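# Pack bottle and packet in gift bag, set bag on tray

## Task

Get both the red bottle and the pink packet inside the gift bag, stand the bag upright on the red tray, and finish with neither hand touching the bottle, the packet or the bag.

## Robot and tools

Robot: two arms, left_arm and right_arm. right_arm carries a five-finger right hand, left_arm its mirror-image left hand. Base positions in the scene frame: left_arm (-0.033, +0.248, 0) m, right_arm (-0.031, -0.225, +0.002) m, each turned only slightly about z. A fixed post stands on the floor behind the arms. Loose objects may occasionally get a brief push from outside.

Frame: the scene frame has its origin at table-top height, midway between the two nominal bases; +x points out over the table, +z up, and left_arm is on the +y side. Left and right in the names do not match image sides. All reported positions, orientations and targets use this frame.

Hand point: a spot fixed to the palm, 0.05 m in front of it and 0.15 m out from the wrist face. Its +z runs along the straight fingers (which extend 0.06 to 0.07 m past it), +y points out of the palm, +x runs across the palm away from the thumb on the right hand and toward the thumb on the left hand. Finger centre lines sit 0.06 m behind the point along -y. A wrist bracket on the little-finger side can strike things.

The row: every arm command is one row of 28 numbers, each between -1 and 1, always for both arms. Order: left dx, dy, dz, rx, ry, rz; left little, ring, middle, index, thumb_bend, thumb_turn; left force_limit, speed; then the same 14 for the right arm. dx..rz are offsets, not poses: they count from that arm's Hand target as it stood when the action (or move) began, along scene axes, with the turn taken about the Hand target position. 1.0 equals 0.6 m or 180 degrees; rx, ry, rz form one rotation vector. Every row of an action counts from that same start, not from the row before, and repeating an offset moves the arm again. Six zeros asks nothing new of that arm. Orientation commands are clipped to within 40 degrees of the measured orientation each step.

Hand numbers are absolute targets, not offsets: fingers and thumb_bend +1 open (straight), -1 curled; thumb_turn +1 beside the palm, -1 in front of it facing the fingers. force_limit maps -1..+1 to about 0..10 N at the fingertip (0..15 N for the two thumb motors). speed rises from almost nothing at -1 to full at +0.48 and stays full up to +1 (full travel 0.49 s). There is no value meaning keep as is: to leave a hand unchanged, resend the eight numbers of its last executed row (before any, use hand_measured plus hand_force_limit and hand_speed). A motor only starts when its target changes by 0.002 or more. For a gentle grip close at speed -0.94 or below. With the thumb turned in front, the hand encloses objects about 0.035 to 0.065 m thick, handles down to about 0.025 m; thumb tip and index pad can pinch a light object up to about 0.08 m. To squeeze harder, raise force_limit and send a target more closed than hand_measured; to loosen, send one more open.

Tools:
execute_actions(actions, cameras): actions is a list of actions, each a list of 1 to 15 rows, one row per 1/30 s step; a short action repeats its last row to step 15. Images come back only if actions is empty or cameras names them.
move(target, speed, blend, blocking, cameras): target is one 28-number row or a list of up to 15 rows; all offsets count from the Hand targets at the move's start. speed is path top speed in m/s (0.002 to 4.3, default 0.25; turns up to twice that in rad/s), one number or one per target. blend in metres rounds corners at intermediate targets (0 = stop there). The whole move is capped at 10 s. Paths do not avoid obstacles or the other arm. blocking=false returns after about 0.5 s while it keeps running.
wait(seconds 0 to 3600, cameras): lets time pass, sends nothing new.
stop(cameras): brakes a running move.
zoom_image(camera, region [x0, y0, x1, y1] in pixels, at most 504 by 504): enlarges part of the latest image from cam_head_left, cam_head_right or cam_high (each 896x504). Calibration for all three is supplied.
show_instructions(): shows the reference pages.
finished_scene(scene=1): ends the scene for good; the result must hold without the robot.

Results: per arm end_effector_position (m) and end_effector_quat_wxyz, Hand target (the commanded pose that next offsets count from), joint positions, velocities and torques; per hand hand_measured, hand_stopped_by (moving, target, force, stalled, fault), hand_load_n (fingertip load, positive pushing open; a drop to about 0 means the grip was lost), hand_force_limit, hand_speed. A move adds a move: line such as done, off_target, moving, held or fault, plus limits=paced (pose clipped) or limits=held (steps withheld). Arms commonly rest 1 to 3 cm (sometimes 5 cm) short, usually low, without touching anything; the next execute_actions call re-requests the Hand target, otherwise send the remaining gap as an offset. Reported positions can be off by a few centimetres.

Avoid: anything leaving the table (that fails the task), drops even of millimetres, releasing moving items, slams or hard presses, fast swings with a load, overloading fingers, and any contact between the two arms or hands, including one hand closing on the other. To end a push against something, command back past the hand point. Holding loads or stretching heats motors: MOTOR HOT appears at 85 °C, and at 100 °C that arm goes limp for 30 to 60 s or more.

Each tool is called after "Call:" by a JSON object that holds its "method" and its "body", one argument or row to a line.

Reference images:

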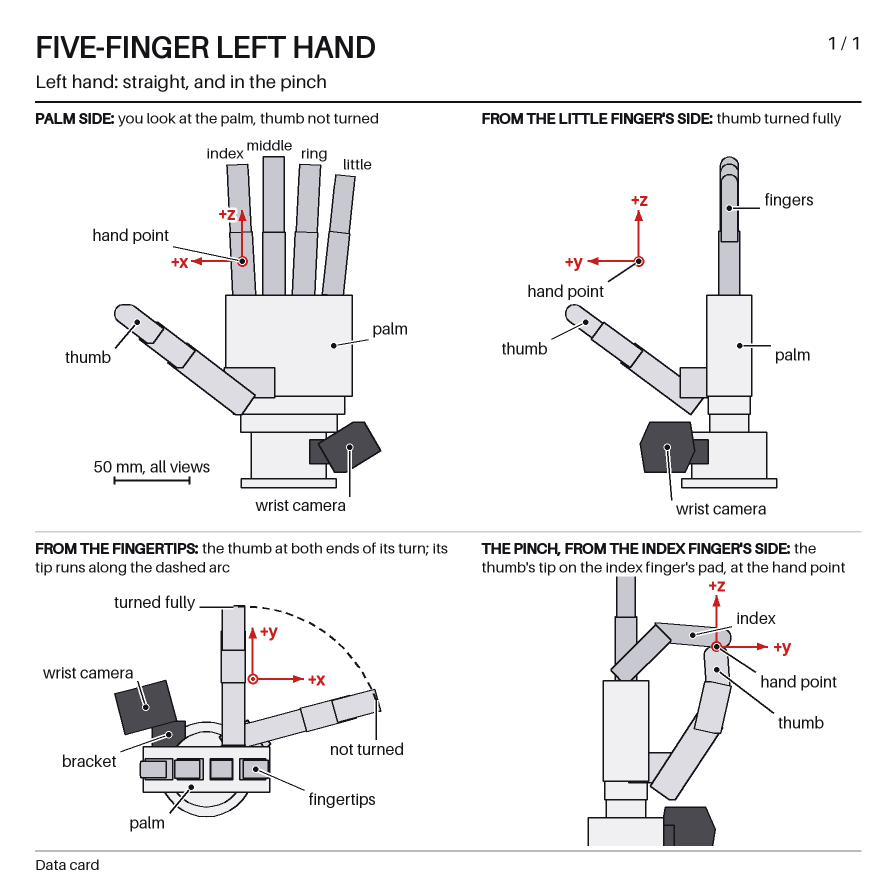

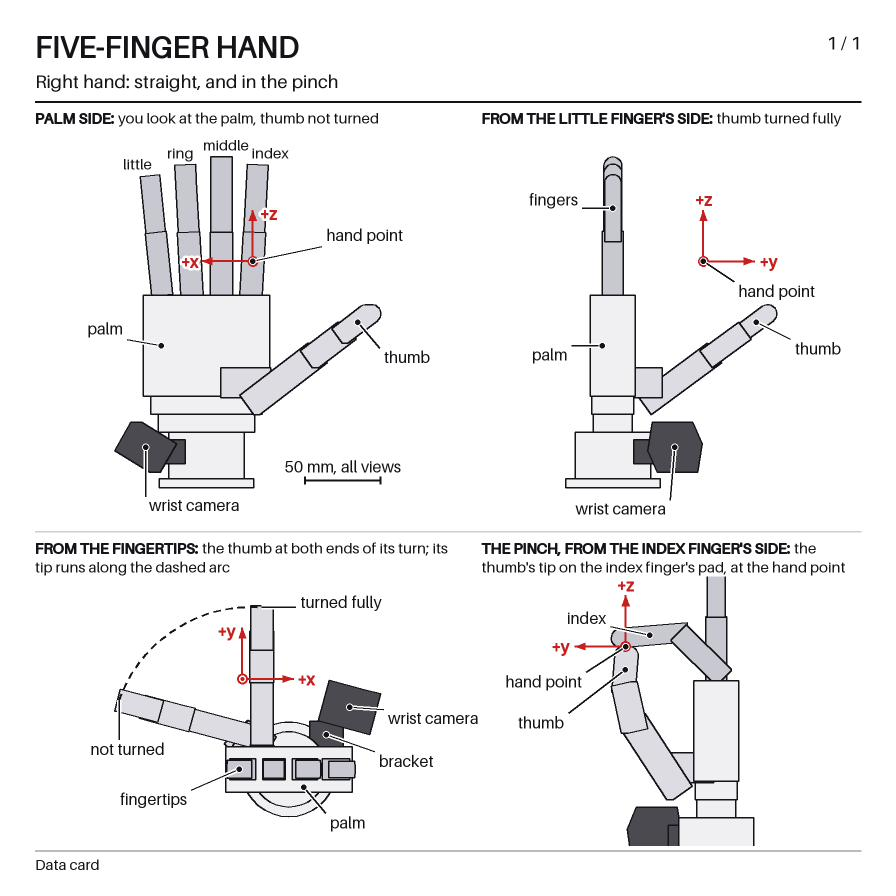

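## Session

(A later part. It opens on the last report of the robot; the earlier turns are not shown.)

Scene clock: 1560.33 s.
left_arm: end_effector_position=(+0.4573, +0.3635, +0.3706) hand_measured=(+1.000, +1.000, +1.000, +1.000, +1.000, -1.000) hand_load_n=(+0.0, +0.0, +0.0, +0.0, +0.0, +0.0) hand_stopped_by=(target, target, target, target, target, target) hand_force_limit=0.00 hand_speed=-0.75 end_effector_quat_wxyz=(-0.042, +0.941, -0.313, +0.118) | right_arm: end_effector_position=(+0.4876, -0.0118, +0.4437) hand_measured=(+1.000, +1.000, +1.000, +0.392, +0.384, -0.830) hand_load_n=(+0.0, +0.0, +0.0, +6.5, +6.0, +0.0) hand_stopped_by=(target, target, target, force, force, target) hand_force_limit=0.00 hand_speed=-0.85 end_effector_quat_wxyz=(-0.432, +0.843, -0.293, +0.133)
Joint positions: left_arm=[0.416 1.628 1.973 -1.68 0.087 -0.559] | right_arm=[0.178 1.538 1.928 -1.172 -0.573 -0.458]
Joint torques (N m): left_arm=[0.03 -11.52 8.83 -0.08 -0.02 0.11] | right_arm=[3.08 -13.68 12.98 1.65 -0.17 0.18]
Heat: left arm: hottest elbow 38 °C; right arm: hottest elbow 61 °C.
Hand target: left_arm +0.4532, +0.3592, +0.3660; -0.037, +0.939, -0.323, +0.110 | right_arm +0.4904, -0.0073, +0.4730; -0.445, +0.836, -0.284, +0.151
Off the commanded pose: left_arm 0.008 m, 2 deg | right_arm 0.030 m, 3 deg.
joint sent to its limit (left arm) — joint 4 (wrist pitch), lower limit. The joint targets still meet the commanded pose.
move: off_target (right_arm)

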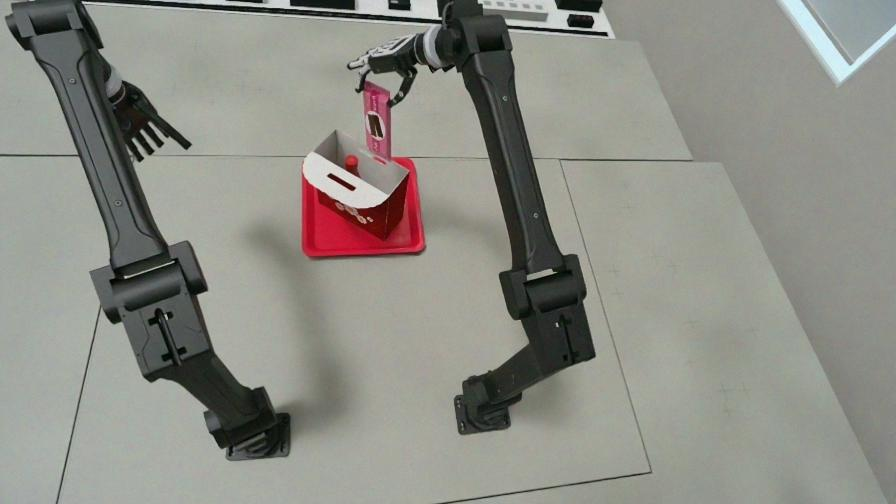

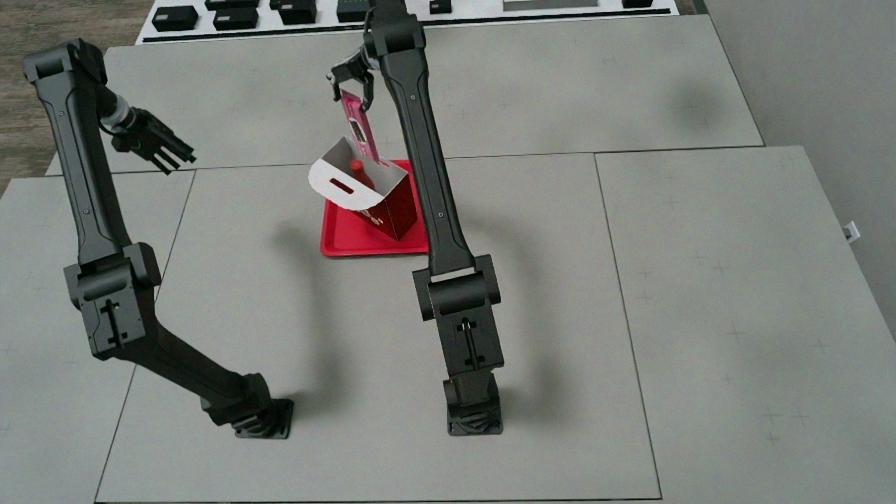

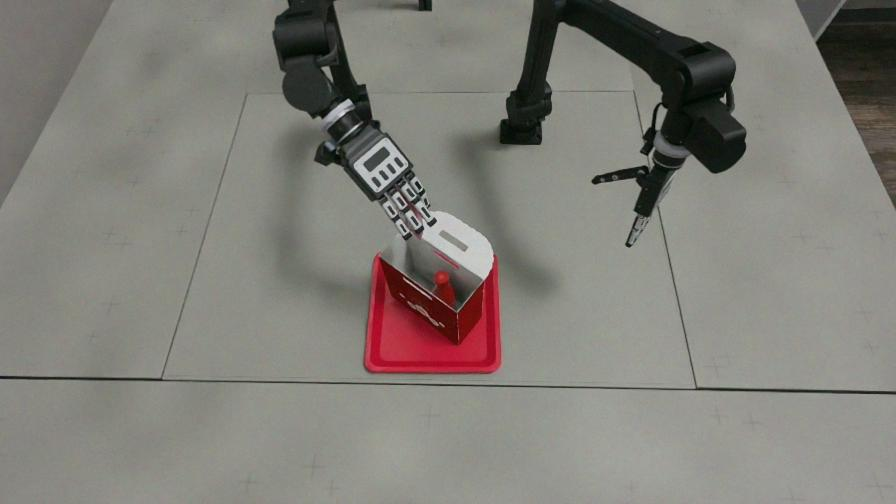

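Call:
{"method": "move", "body": {
  "target": [0,0,0,0,0,0, 1,1,1,1,1,-1,0.0,-0.75, 0,0,-0.04,-0.058,-0.0815,0, 1,1,1,0.0,0.0,-0.83,0.0,-0.85],
  "cameras": ["cam_head_left","cam_high","cam_head_right"],
  "speed": 0.08
}}

Call:
{"method": "zoom_image", "body": {
  "camera": "cam_head_left",
  "region": [280, 20, 440, 220]
}}

Call:
{"method": "zoom_image", "body": {
  "camera": "cam_high",
  "region": [340, 160, 520, 360]
}}

Call:
{"method": "zoom_image", "body": {
  "camera": "cam_head_right",
  "region": [280, 20, 440, 220]
}}

Scene clock: 1600.50 s.
left_arm: end_effector_position=(+0.4573, +0.3635, +0.3706) hand_measured=(+1.000, +1.000, +1.000, +1.000, +1.000, -1.000) hand_load_n=(+0.0, +0.0, +0.0, +0.0, +0.0, +0.0) hand_stopped_by=(target, target, target, target, target, target) hand_force_limit=0.00 hand_speed=-0.75 end_effector_quat_wxyz=(-0.042, +0.941, -0.313, +0.118) | right_arm: end_effector_position=(+0.4948, -0.0111, +0.4297) hand_measured=(+1.000, +1.000, +1.000, +0.392, +0.384, -0.830) hand_load_n=(+0.0, +0.0, +0.0, +6.5, +6.0, +0.5) hand_stopped_by=(target, target, target, force, force, target) hand_force_limit=0.00 hand_speed=-0.85 end_effector_quat_wxyz=(-0.390, +0.854, -0.227, +0.261)
Joint positions: left_arm=[0.416 1.628 1.973 -1.68 0.087 -0.559] | right_arm=[0.257 1.429 1.753 -0.966 -0.362 -0.589]
Joint torques (N m): left_arm=[-0.21 -11.4 8.98 -0.08 0 0.1] | right_arm=[3.43 -14.68 8.99 2.67 -0.03 -0.07]
Heat: left arm: hottest elbow 38 °C; right arm: hottest elbow 62 °C.
Hand target: left_arm +0.4532, +0.3592, +0.3660; -0.037, +0.939, -0.323, +0.110 | right_arm +0.4903, -0.0072, +0.4490; -0.400, +0.847, -0.210, +0.281
Off the commanded pose: left_arm 0.008 m, 2 deg | right_arm 0.020 m, 3 deg.
joint sent to its limit (left arm) — joint 4 (wrist pitch), lower limit. The joint targets still meet the commanded pose.
move: off_target (right_arm)

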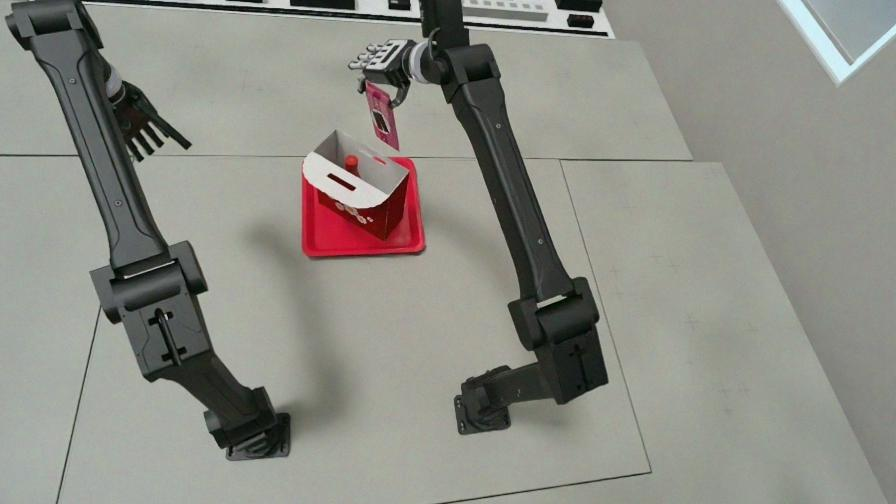

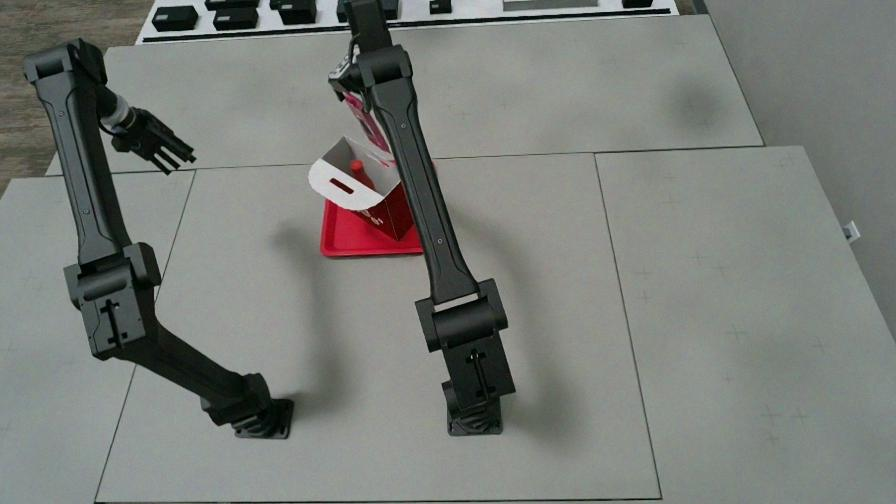

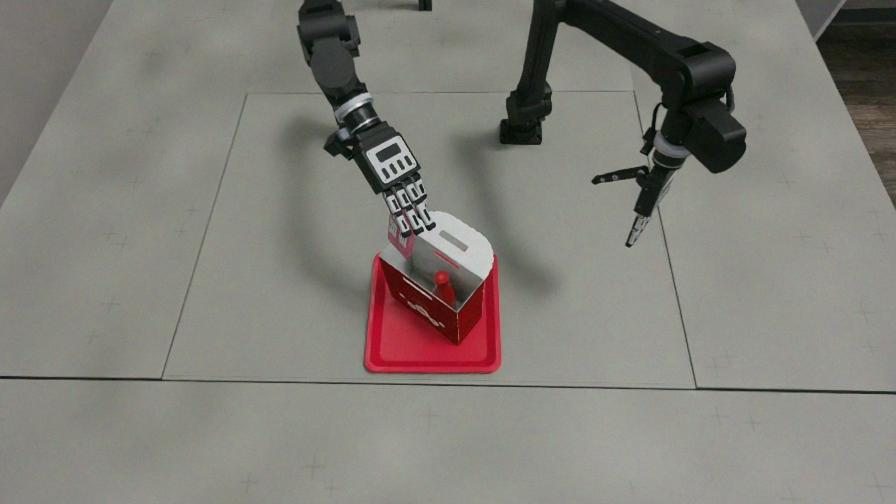

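Scaled by 2.520 from the camera's image (finer frame: 1280x720).

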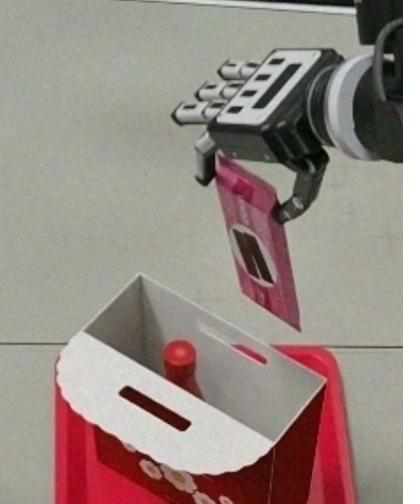

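Scaled by 2.520 from the camera's image (finer frame: 1280x720).

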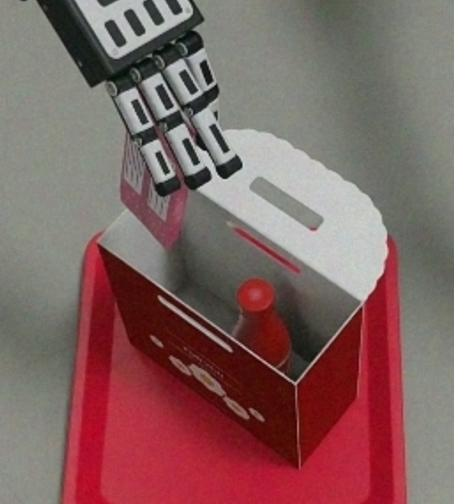

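Scaled by 2.520 from the camera's image (finer frame: 1280x720).

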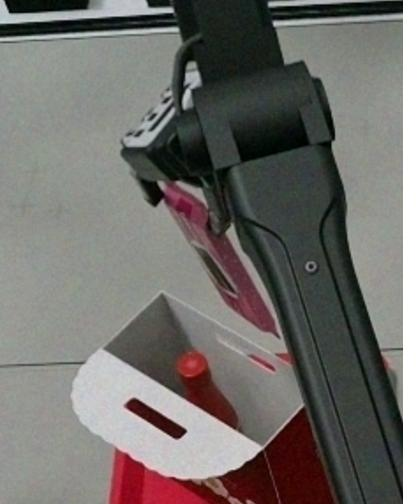

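Call:
{"method": "move", "body": {
  "target": [
    [0,0,0,0,0,0, 1,1,1,1,1,-1,0.0,-0.75, -0.022,0.002,0.0,0,0,0, 1,1,1,0.0,0.0,-0.83,0.0,-0.85],
    [0,0,0,0,0,0, 1,1,1,1,1,-1,0.0,-0.75, -0.015,0.002,-0.15,0,0,0, 1,1,1,0.0,0.0,-0.83,0.0,-0.85]
  ],
  "cameras": ["cam_head_left","cam_high","cam_head_right"],
  "speed": 0.06
}}

Call:
{"method": "zoom_image", "body": {
  "camera": "cam_head_left",
  "region": [280, 60, 440, 260]
}}

Call:
{"method": "zoom_image", "body": {
  "camera": "cam_high",
  "region": [340, 160, 520, 360]
}}

Call:
{"method": "zoom_image", "body": {
  "camera": "cam_head_right",
  "region": [280, 60, 440, 260]
}}

Scene clock: 1637.97 s.
left_arm: end_effector_position=(+0.4573, +0.3635, +0.3706) hand_measured=(+1.000, +1.000, +1.000, +1.000, +1.000, -1.000) hand_load_n=(+0.0, +0.0, +0.0, +0.0, +0.0, +0.0) hand_stopped_by=(target, target, target, target, target, target) hand_force_limit=0.00 hand_speed=-0.75 end_effector_quat_wxyz=(-0.042, +0.941, -0.313, +0.118) | right_arm: end_effector_position=(+0.4826, -0.0098, +0.3402) hand_measured=(+1.000, +1.000, +1.000, +0.392, +0.384, -0.830) hand_load_n=(+0.0, +0.0, +0.0, +6.5, +6.0, +0.0) hand_stopped_by=(target, target, target, force, force, target) hand_force_limit=0.00 hand_speed=-0.85 end_effector_quat_wxyz=(-0.389, +0.854, -0.224, +0.263)
Joint positions: left_arm=[0.416 1.628 1.973 -1.68 0.087 -0.559] | right_arm=[0.268 1.351 1.434 -0.723 -0.352 -0.589]
Joint torques (N m): left_arm=[0.09 -11.28 8.88 -0.1 -0.01 0.11] | right_arm=[3.19 -13.8 9.52 2.69 -0.1 0]
Heat: left arm: hottest elbow 38 °C; right arm: hottest elbow 56 °C.
Hand target: left_arm +0.4532, +0.3592, +0.3660; -0.037, +0.939, -0.323, +0.110 | right_arm +0.4814, -0.0061, +0.3591; -0.400, +0.847, -0.210, +0.281
Off the commanded pose: left_arm 0.008 m, 2 deg | right_arm 0.019 m, 3 deg.
joint sent to its limit (left arm) — joint 4 (wrist pitch), lower limit. The joint targets still meet the commanded pose.
move: off_target (right_arm)

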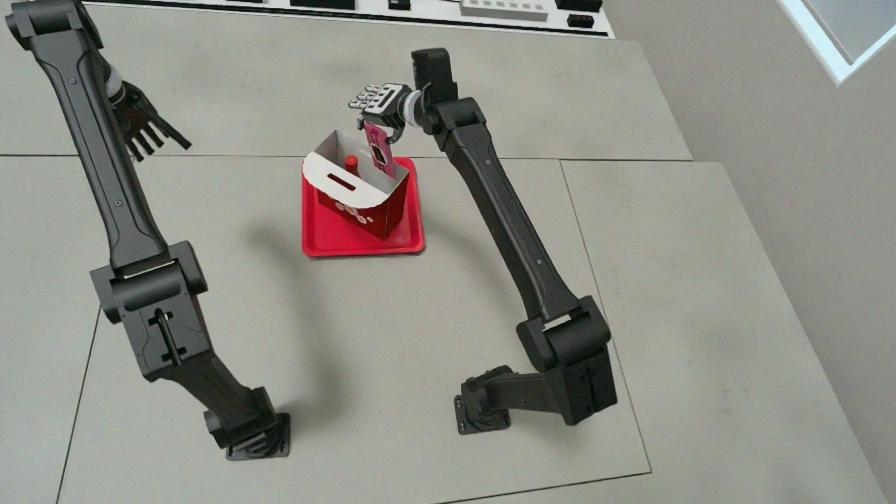

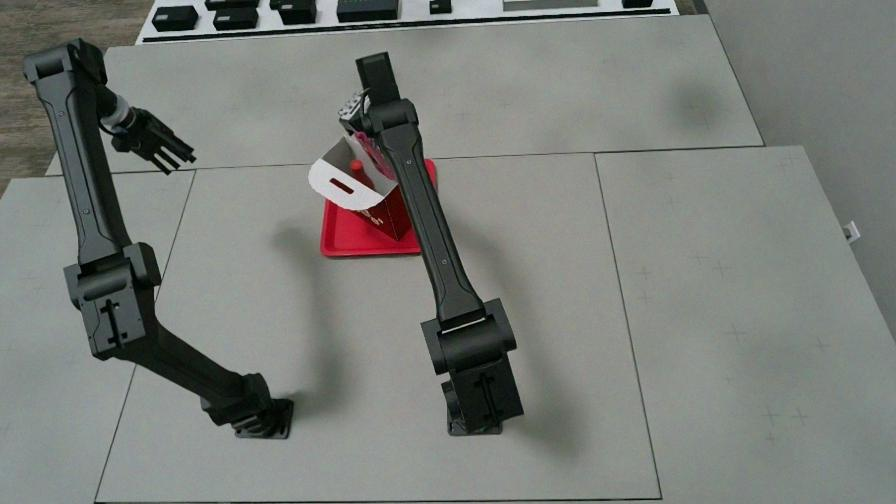

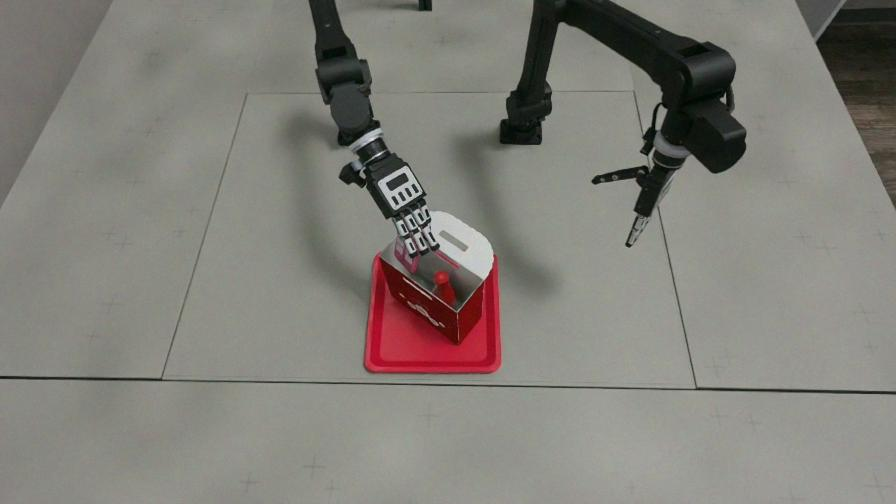

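Scaled by 2.520 from the camera's image (finer frame: 1280x720).

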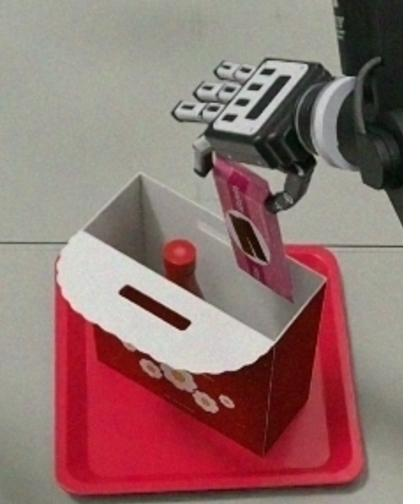

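Scaled by 2.520 from the camera's image (finer frame: 1280x720).

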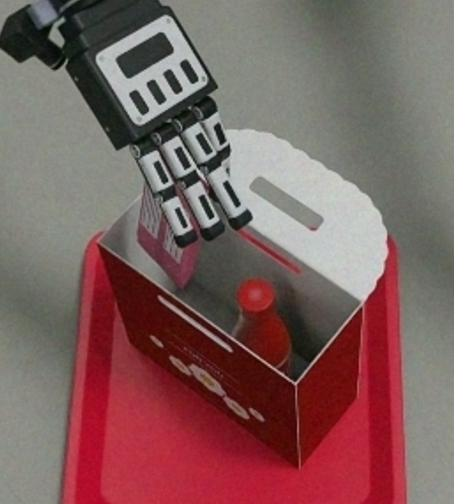

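Scaled by 2.520 from the camera's image (finer frame: 1280x720).

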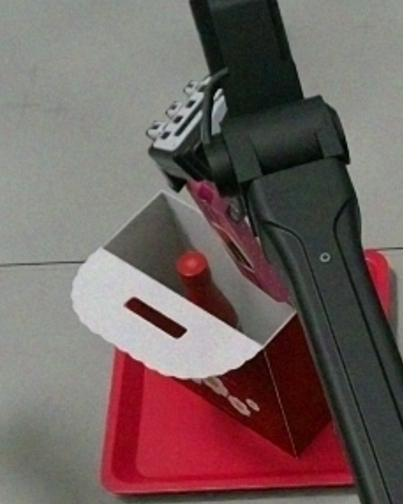

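Call:
{"method": "move", "body": {
  "target": [
    [0,0,0,0,0,0, 1,1,1,1,1,-1,0.0,-0.75, 0.01,0.0,-0.15,0,0,0, 1,1,1,0.0,0.0,-0.83,0.0,-0.85]
  ],
  "cameras": ["cam_head_left","cam_high","cam_head_right"],
  "speed": 0.06
}}

Call:
{"method": "zoom_image", "body": {
  "camera": "cam_head_left",
  "region": [280, 60, 440, 260]
}}

Call:
{"method": "zoom_image", "body": {
  "camera": "cam_high",
  "region": [340, 160, 520, 360]
}}

Scene clock: 1654.73 s.
left_arm: end_effector_position=(+0.4573, +0.3635, +0.3706) hand_measured=(+1.000, +1.000, +1.000, +1.000, +1.000, -1.000) hand_load_n=(+0.0, +0.0, +0.0, +0.0, +0.0, +0.0) hand_stopped_by=(target, target, target, target, target, target) hand_force_limit=0.00 hand_speed=-0.75 end_effector_quat_wxyz=(-0.042, +0.941, -0.313, +0.118) | right_arm: end_effector_position=(+0.4833, -0.0096, +0.2604) hand_measured=(+1.000, +1.000, +1.000, +0.392, +0.384, -0.830) hand_load_n=(+0.0, +0.0, +0.0, +6.0, +6.0, +0.0) hand_stopped_by=(target, target, target, force, force, target) hand_force_limit=0.00 hand_speed=-0.85 end_effector_quat_wxyz=(-0.393, +0.851, -0.221, +0.270)
Joint positions: left_arm=[0.416 1.628 1.973 -1.68 0.087 -0.559] | right_arm=[0.268 1.348 1.214 -0.487 -0.352 -0.589]
Joint torques (N m): left_arm=[0.44 -11.46 8.92 -0.02 0.01 0.14] | right_arm=[2.84 -11.93 9.51 2.7 -0.21 -0.03]
Heat: left arm: hottest elbow 38 °C; right arm: hottest elbow 56 °C.
Hand target: left_arm +0.4532, +0.3592, +0.3660; -0.037, +0.939, -0.323, +0.110 | right_arm +0.4874, -0.0061, +0.2689; -0.400, +0.847, -0.210, +0.281
Off the commanded pose: left_arm 0.008 m, 2 deg | right_arm 0.010 m, 2 deg.
joint sent to its limit (left arm) — joint 4 (wrist pitch), lower limit. The joint targets still meet the commanded pose.
move: done

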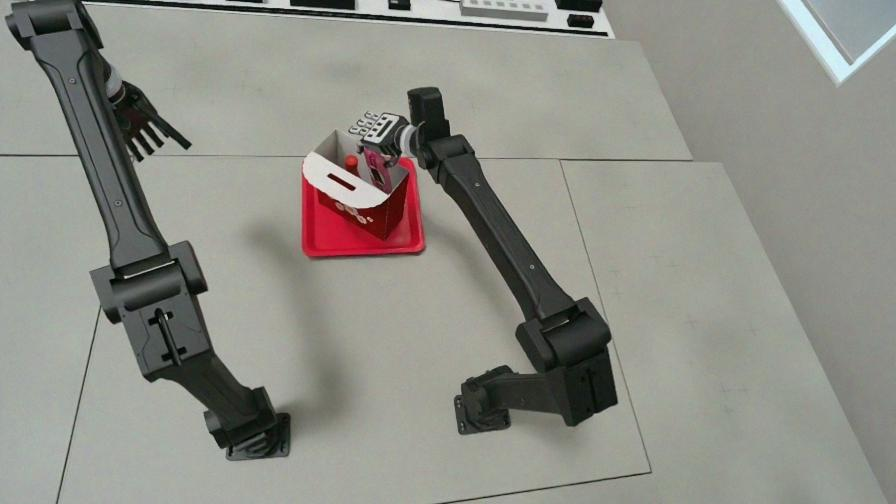

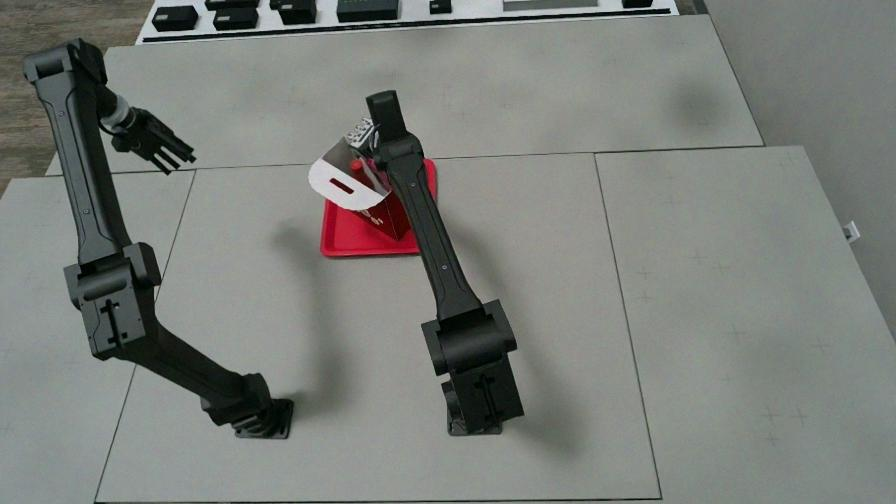

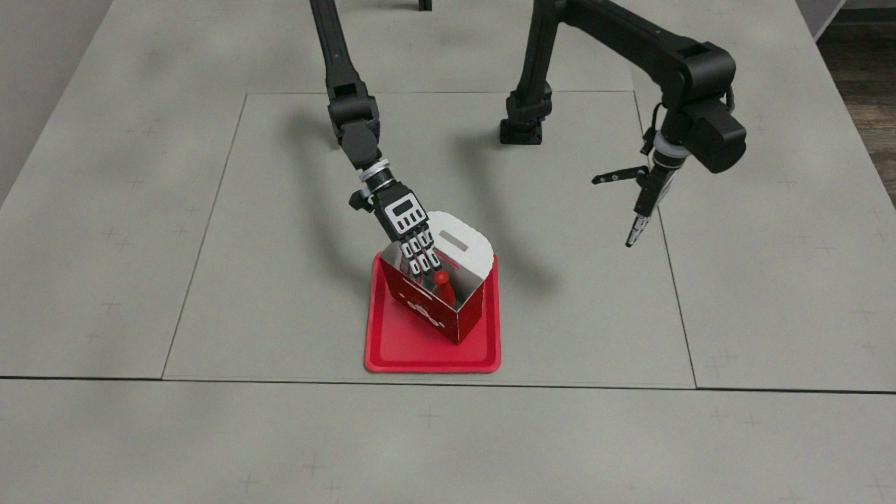

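Scaled by 2.520 from the camera's image (finer frame: 1280x720).

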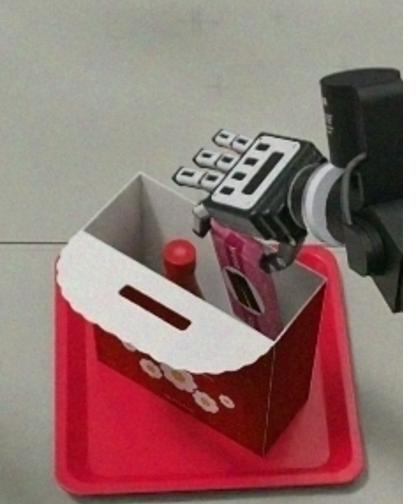

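Scaled by 2.520 from the camera's image (finer frame: 1280x720).

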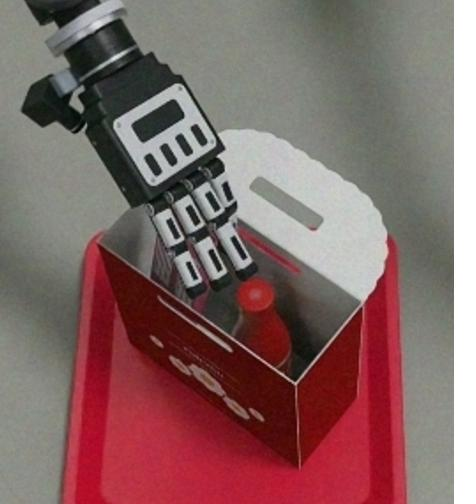

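Call:
{"method": "move", "body": {
  "target": [
    [0,0,0,0,0,0, 1,1,1,1,1,-1,0.0,-0.75, 0.003,0.0,-0.083,0,0,0, 1,1,1,0.0,0.0,-0.83,0.0,-0.85]
  ],
  "cameras": ["cam_head_left","cam_high","cam_head_right"],
  "speed": 0.05
}}

Call:
{"method": "zoom_image", "body": {
  "camera": "cam_head_left",
  "region": [290, 120, 430, 260]
}}

Call:
{"method": "zoom_image", "body": {
  "camera": "cam_high",
  "region": [360, 200, 500, 340]
}}

Call:
{"method": "zoom_image", "body": {
  "camera": "cam_head_right",
  "region": [290, 120, 430, 260]
}}

Scene clock: 1666.90 s.
left_arm: end_effector_position=(+0.4573, +0.3635, +0.3706) hand_measured=(+1.000, +1.000, +1.000, +1.000, +1.000, -1.000) hand_load_n=(+0.0, +0.0, +0.0, +0.0, +0.0, +0.0) hand_stopped_by=(target, target, target, target, target, target) hand_force_limit=0.00 hand_speed=-0.75 end_effector_quat_wxyz=(-0.042, +0.941, -0.313, +0.118) | right_arm: end_effector_position=(+0.4841, -0.0093, +0.2128) hand_measured=(+1.000, +1.000, +1.000, +0.392, +0.384, -0.830) hand_load_n=(+0.0, +0.0, +0.0, +6.5, +6.0, +0.0) hand_stopped_by=(target, target, target, force, force, target) hand_force_limit=0.00 hand_speed=-0.85 end_effector_quat_wxyz=(-0.394, +0.850, -0.220, +0.271)
Joint positions: left_arm=[0.416 1.628 1.973 -1.68 0.087 -0.559] | right_arm=[0.268 1.374 1.11 -0.353 -0.352 -0.589]
Joint torques (N m): left_arm=[0.03 -11.46 8.87 -0.09 -0.01 0.12] | right_arm=[2.73 -11.58 9.35 2.66 -0.24 -0.04]
Heat: left arm: hottest elbow 38 °C; right arm: hottest elbow 55 °C.
Hand target: left_arm +0.4532, +0.3592, +0.3660; -0.037, +0.939, -0.323, +0.110 | right_arm +0.4893, -0.0061, +0.2191; -0.400, +0.847, -0.210, +0.281
Off the commanded pose: left_arm 0.008 m, 2 deg | right_arm 0.009 m, 2 deg.
joint sent to its limit (left arm) — joint 4 (wrist pitch), lower limit. The joint targets still meet the commanded pose.
move: done

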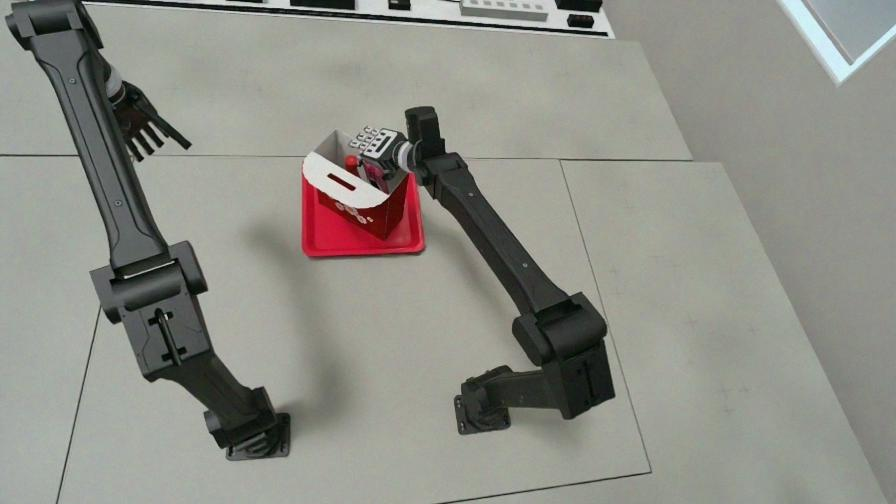

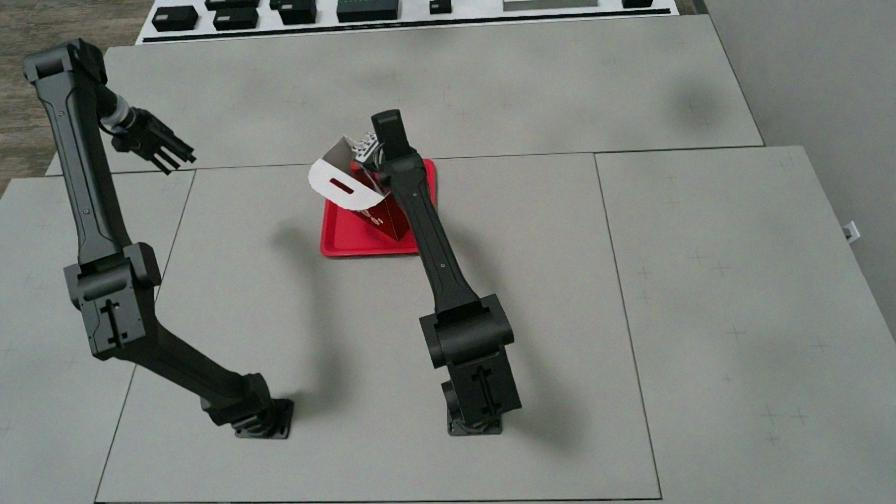

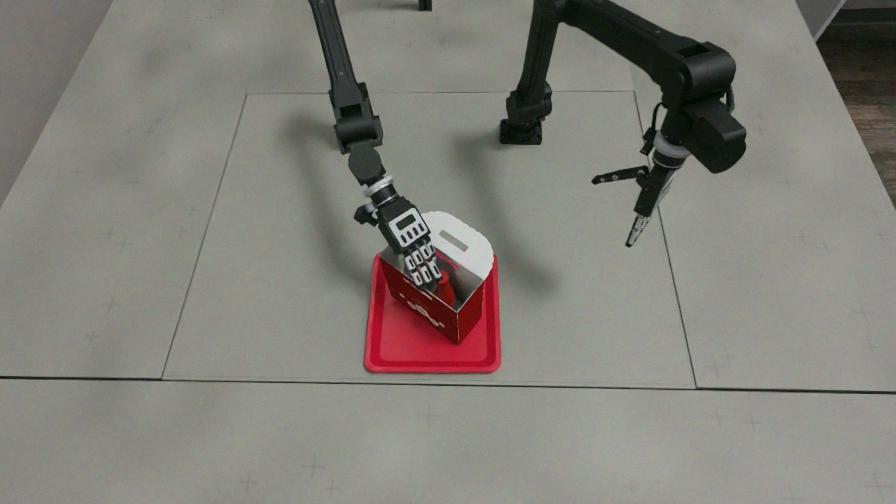

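Scaled by 3.600 from the camera's image (finer frame: 1280x720).

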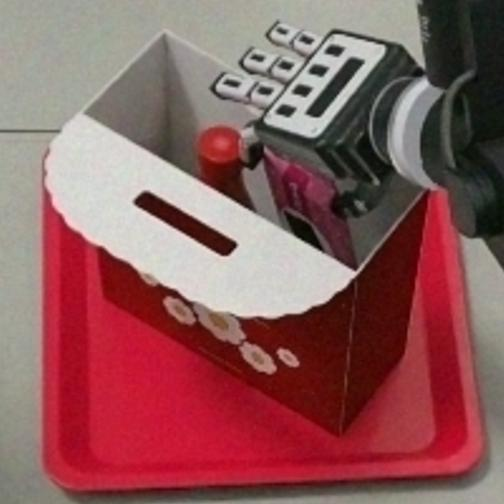

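Scaled by 3.600 from the camera's image (finer frame: 1280x720).

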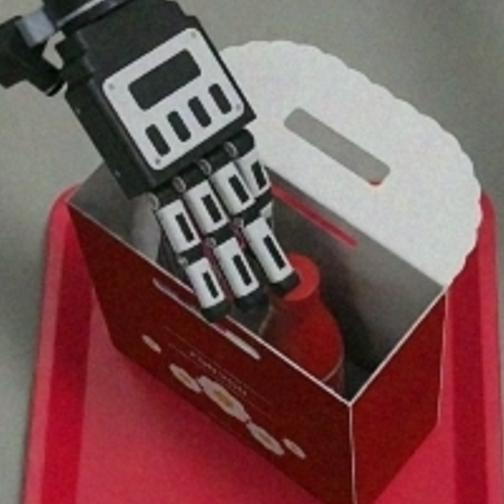

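Scaled by 3.600 from the camera's image (finer frame: 1280x720).

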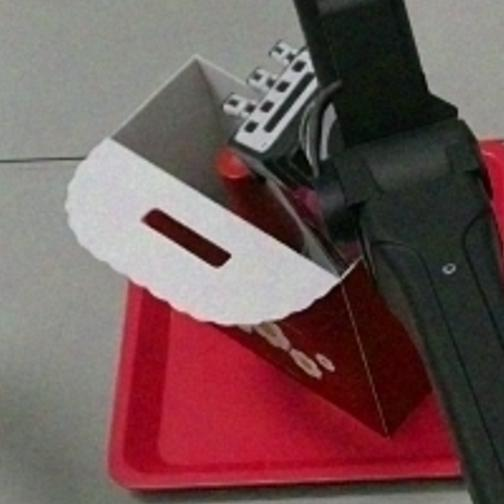

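Call:
{"method": "move", "body": {
  "target": [
    [0,0,0,0,0,0, 1,1,1,1,1,-1,0.0,-0.75, -0.005,-0.003,-0.025,0,0,0, 1,1,1,0.0,0.0,-0.83,0.0,-0.85]
  ],
  "cameras": ["cam_head_left","cam_high","cam_head_right"],
  "speed": 0.04
}}

Call:
{"method": "zoom_image", "body": {
  "camera": "cam_head_left",
  "region": [290, 120, 430, 260]
}}

Call:
{"method": "zoom_image", "body": {
  "camera": "cam_high",
  "region": [360, 200, 500, 340]
}}

Scene clock: 1683.23 s.
left_arm: end_effector_position=(+0.4573, +0.3635, +0.3706) hand_measured=(+1.000, +1.000, +1.000, +1.000, +1.000, -1.000) hand_load_n=(+0.0, +0.0, +0.0, -0.5, +0.0, +0.0) hand_stopped_by=(target, target, target, target, target, target) hand_force_limit=0.00 hand_speed=-0.75 end_effector_quat_wxyz=(-0.042, +0.941, -0.313, +0.118) | right_arm: end_effector_position=(+0.4806, -0.0100, +0.1989) hand_measured=(+1.000, +1.000, +1.000, +0.392, +0.384, -0.830) hand_load_n=(+0.0, +0.0, +0.0, +6.0, +6.0, +0.0) hand_stopped_by=(target, target, target, force, force, target) hand_force_limit=0.00 hand_speed=-0.85 end_effector_quat_wxyz=(-0.395, +0.850, -0.220, +0.271)
Joint positions: left_arm=[0.416 1.628 1.973 -1.68 0.087 -0.559] | right_arm=[0.268 1.375 1.072 -0.313 -0.354 -0.589]
Joint torques (N m): left_arm=[0.03 -11.4 8.9 -0.03 -0.01 0.14] | right_arm=[2.55 -11.34 9.24 2.7 -0.24 -0.05]
Heat: left arm: hottest elbow 38 °C; right arm: hottest elbow 54 °C.
Hand target: left_arm +0.4532, +0.3592, +0.3660; -0.037, +0.939, -0.323, +0.110 | right_arm +0.4862, -0.0079, +0.2041; -0.400, +0.847, -0.210, +0.281
Off the commanded pose: left_arm 0.008 m, 2 deg | right_arm 0.008 m, 2 deg.
joint sent to its limit (left arm) — joint 4 (wrist pitch), lower limit. The joint targets still meet the commanded pose.
move: done

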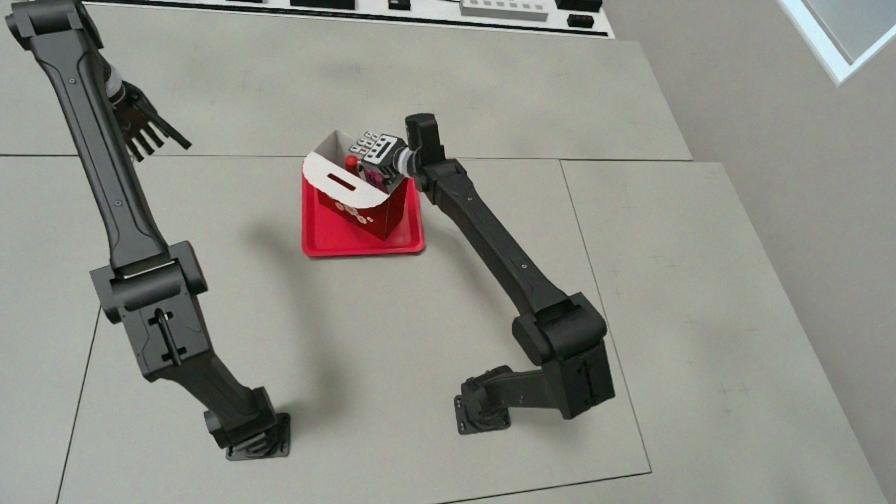

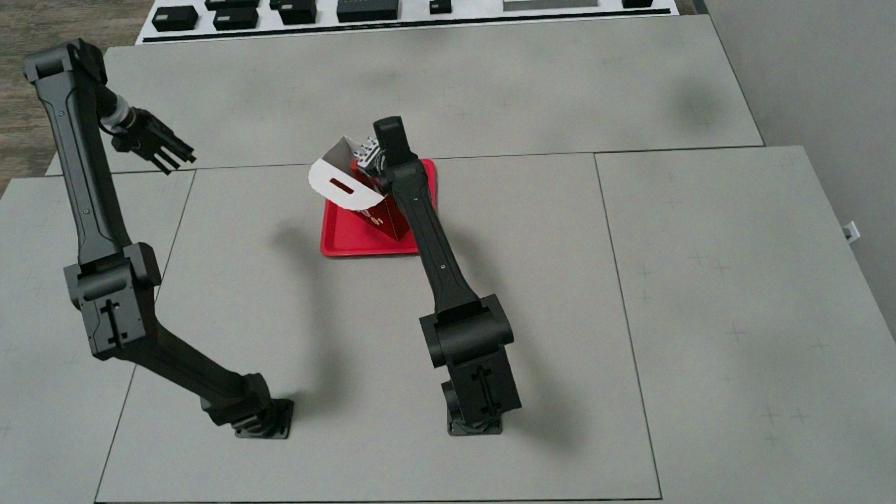

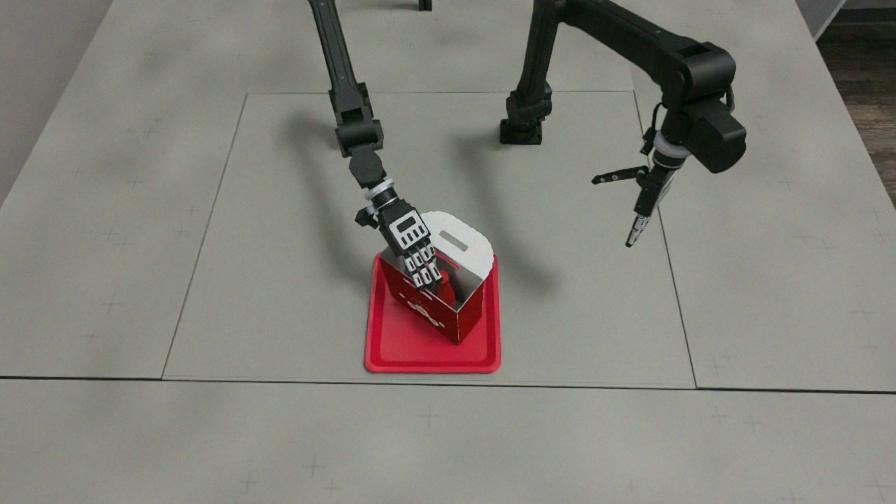

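Scaled by 3.600 from the camera's image (finer frame: 1280x720).

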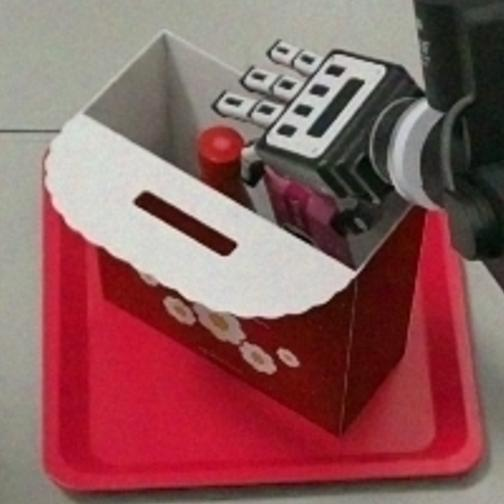

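Scaled by 3.600 from the camera's image (finer frame: 1280x720).

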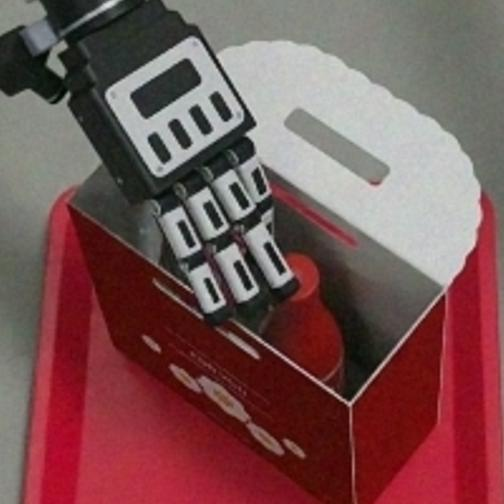

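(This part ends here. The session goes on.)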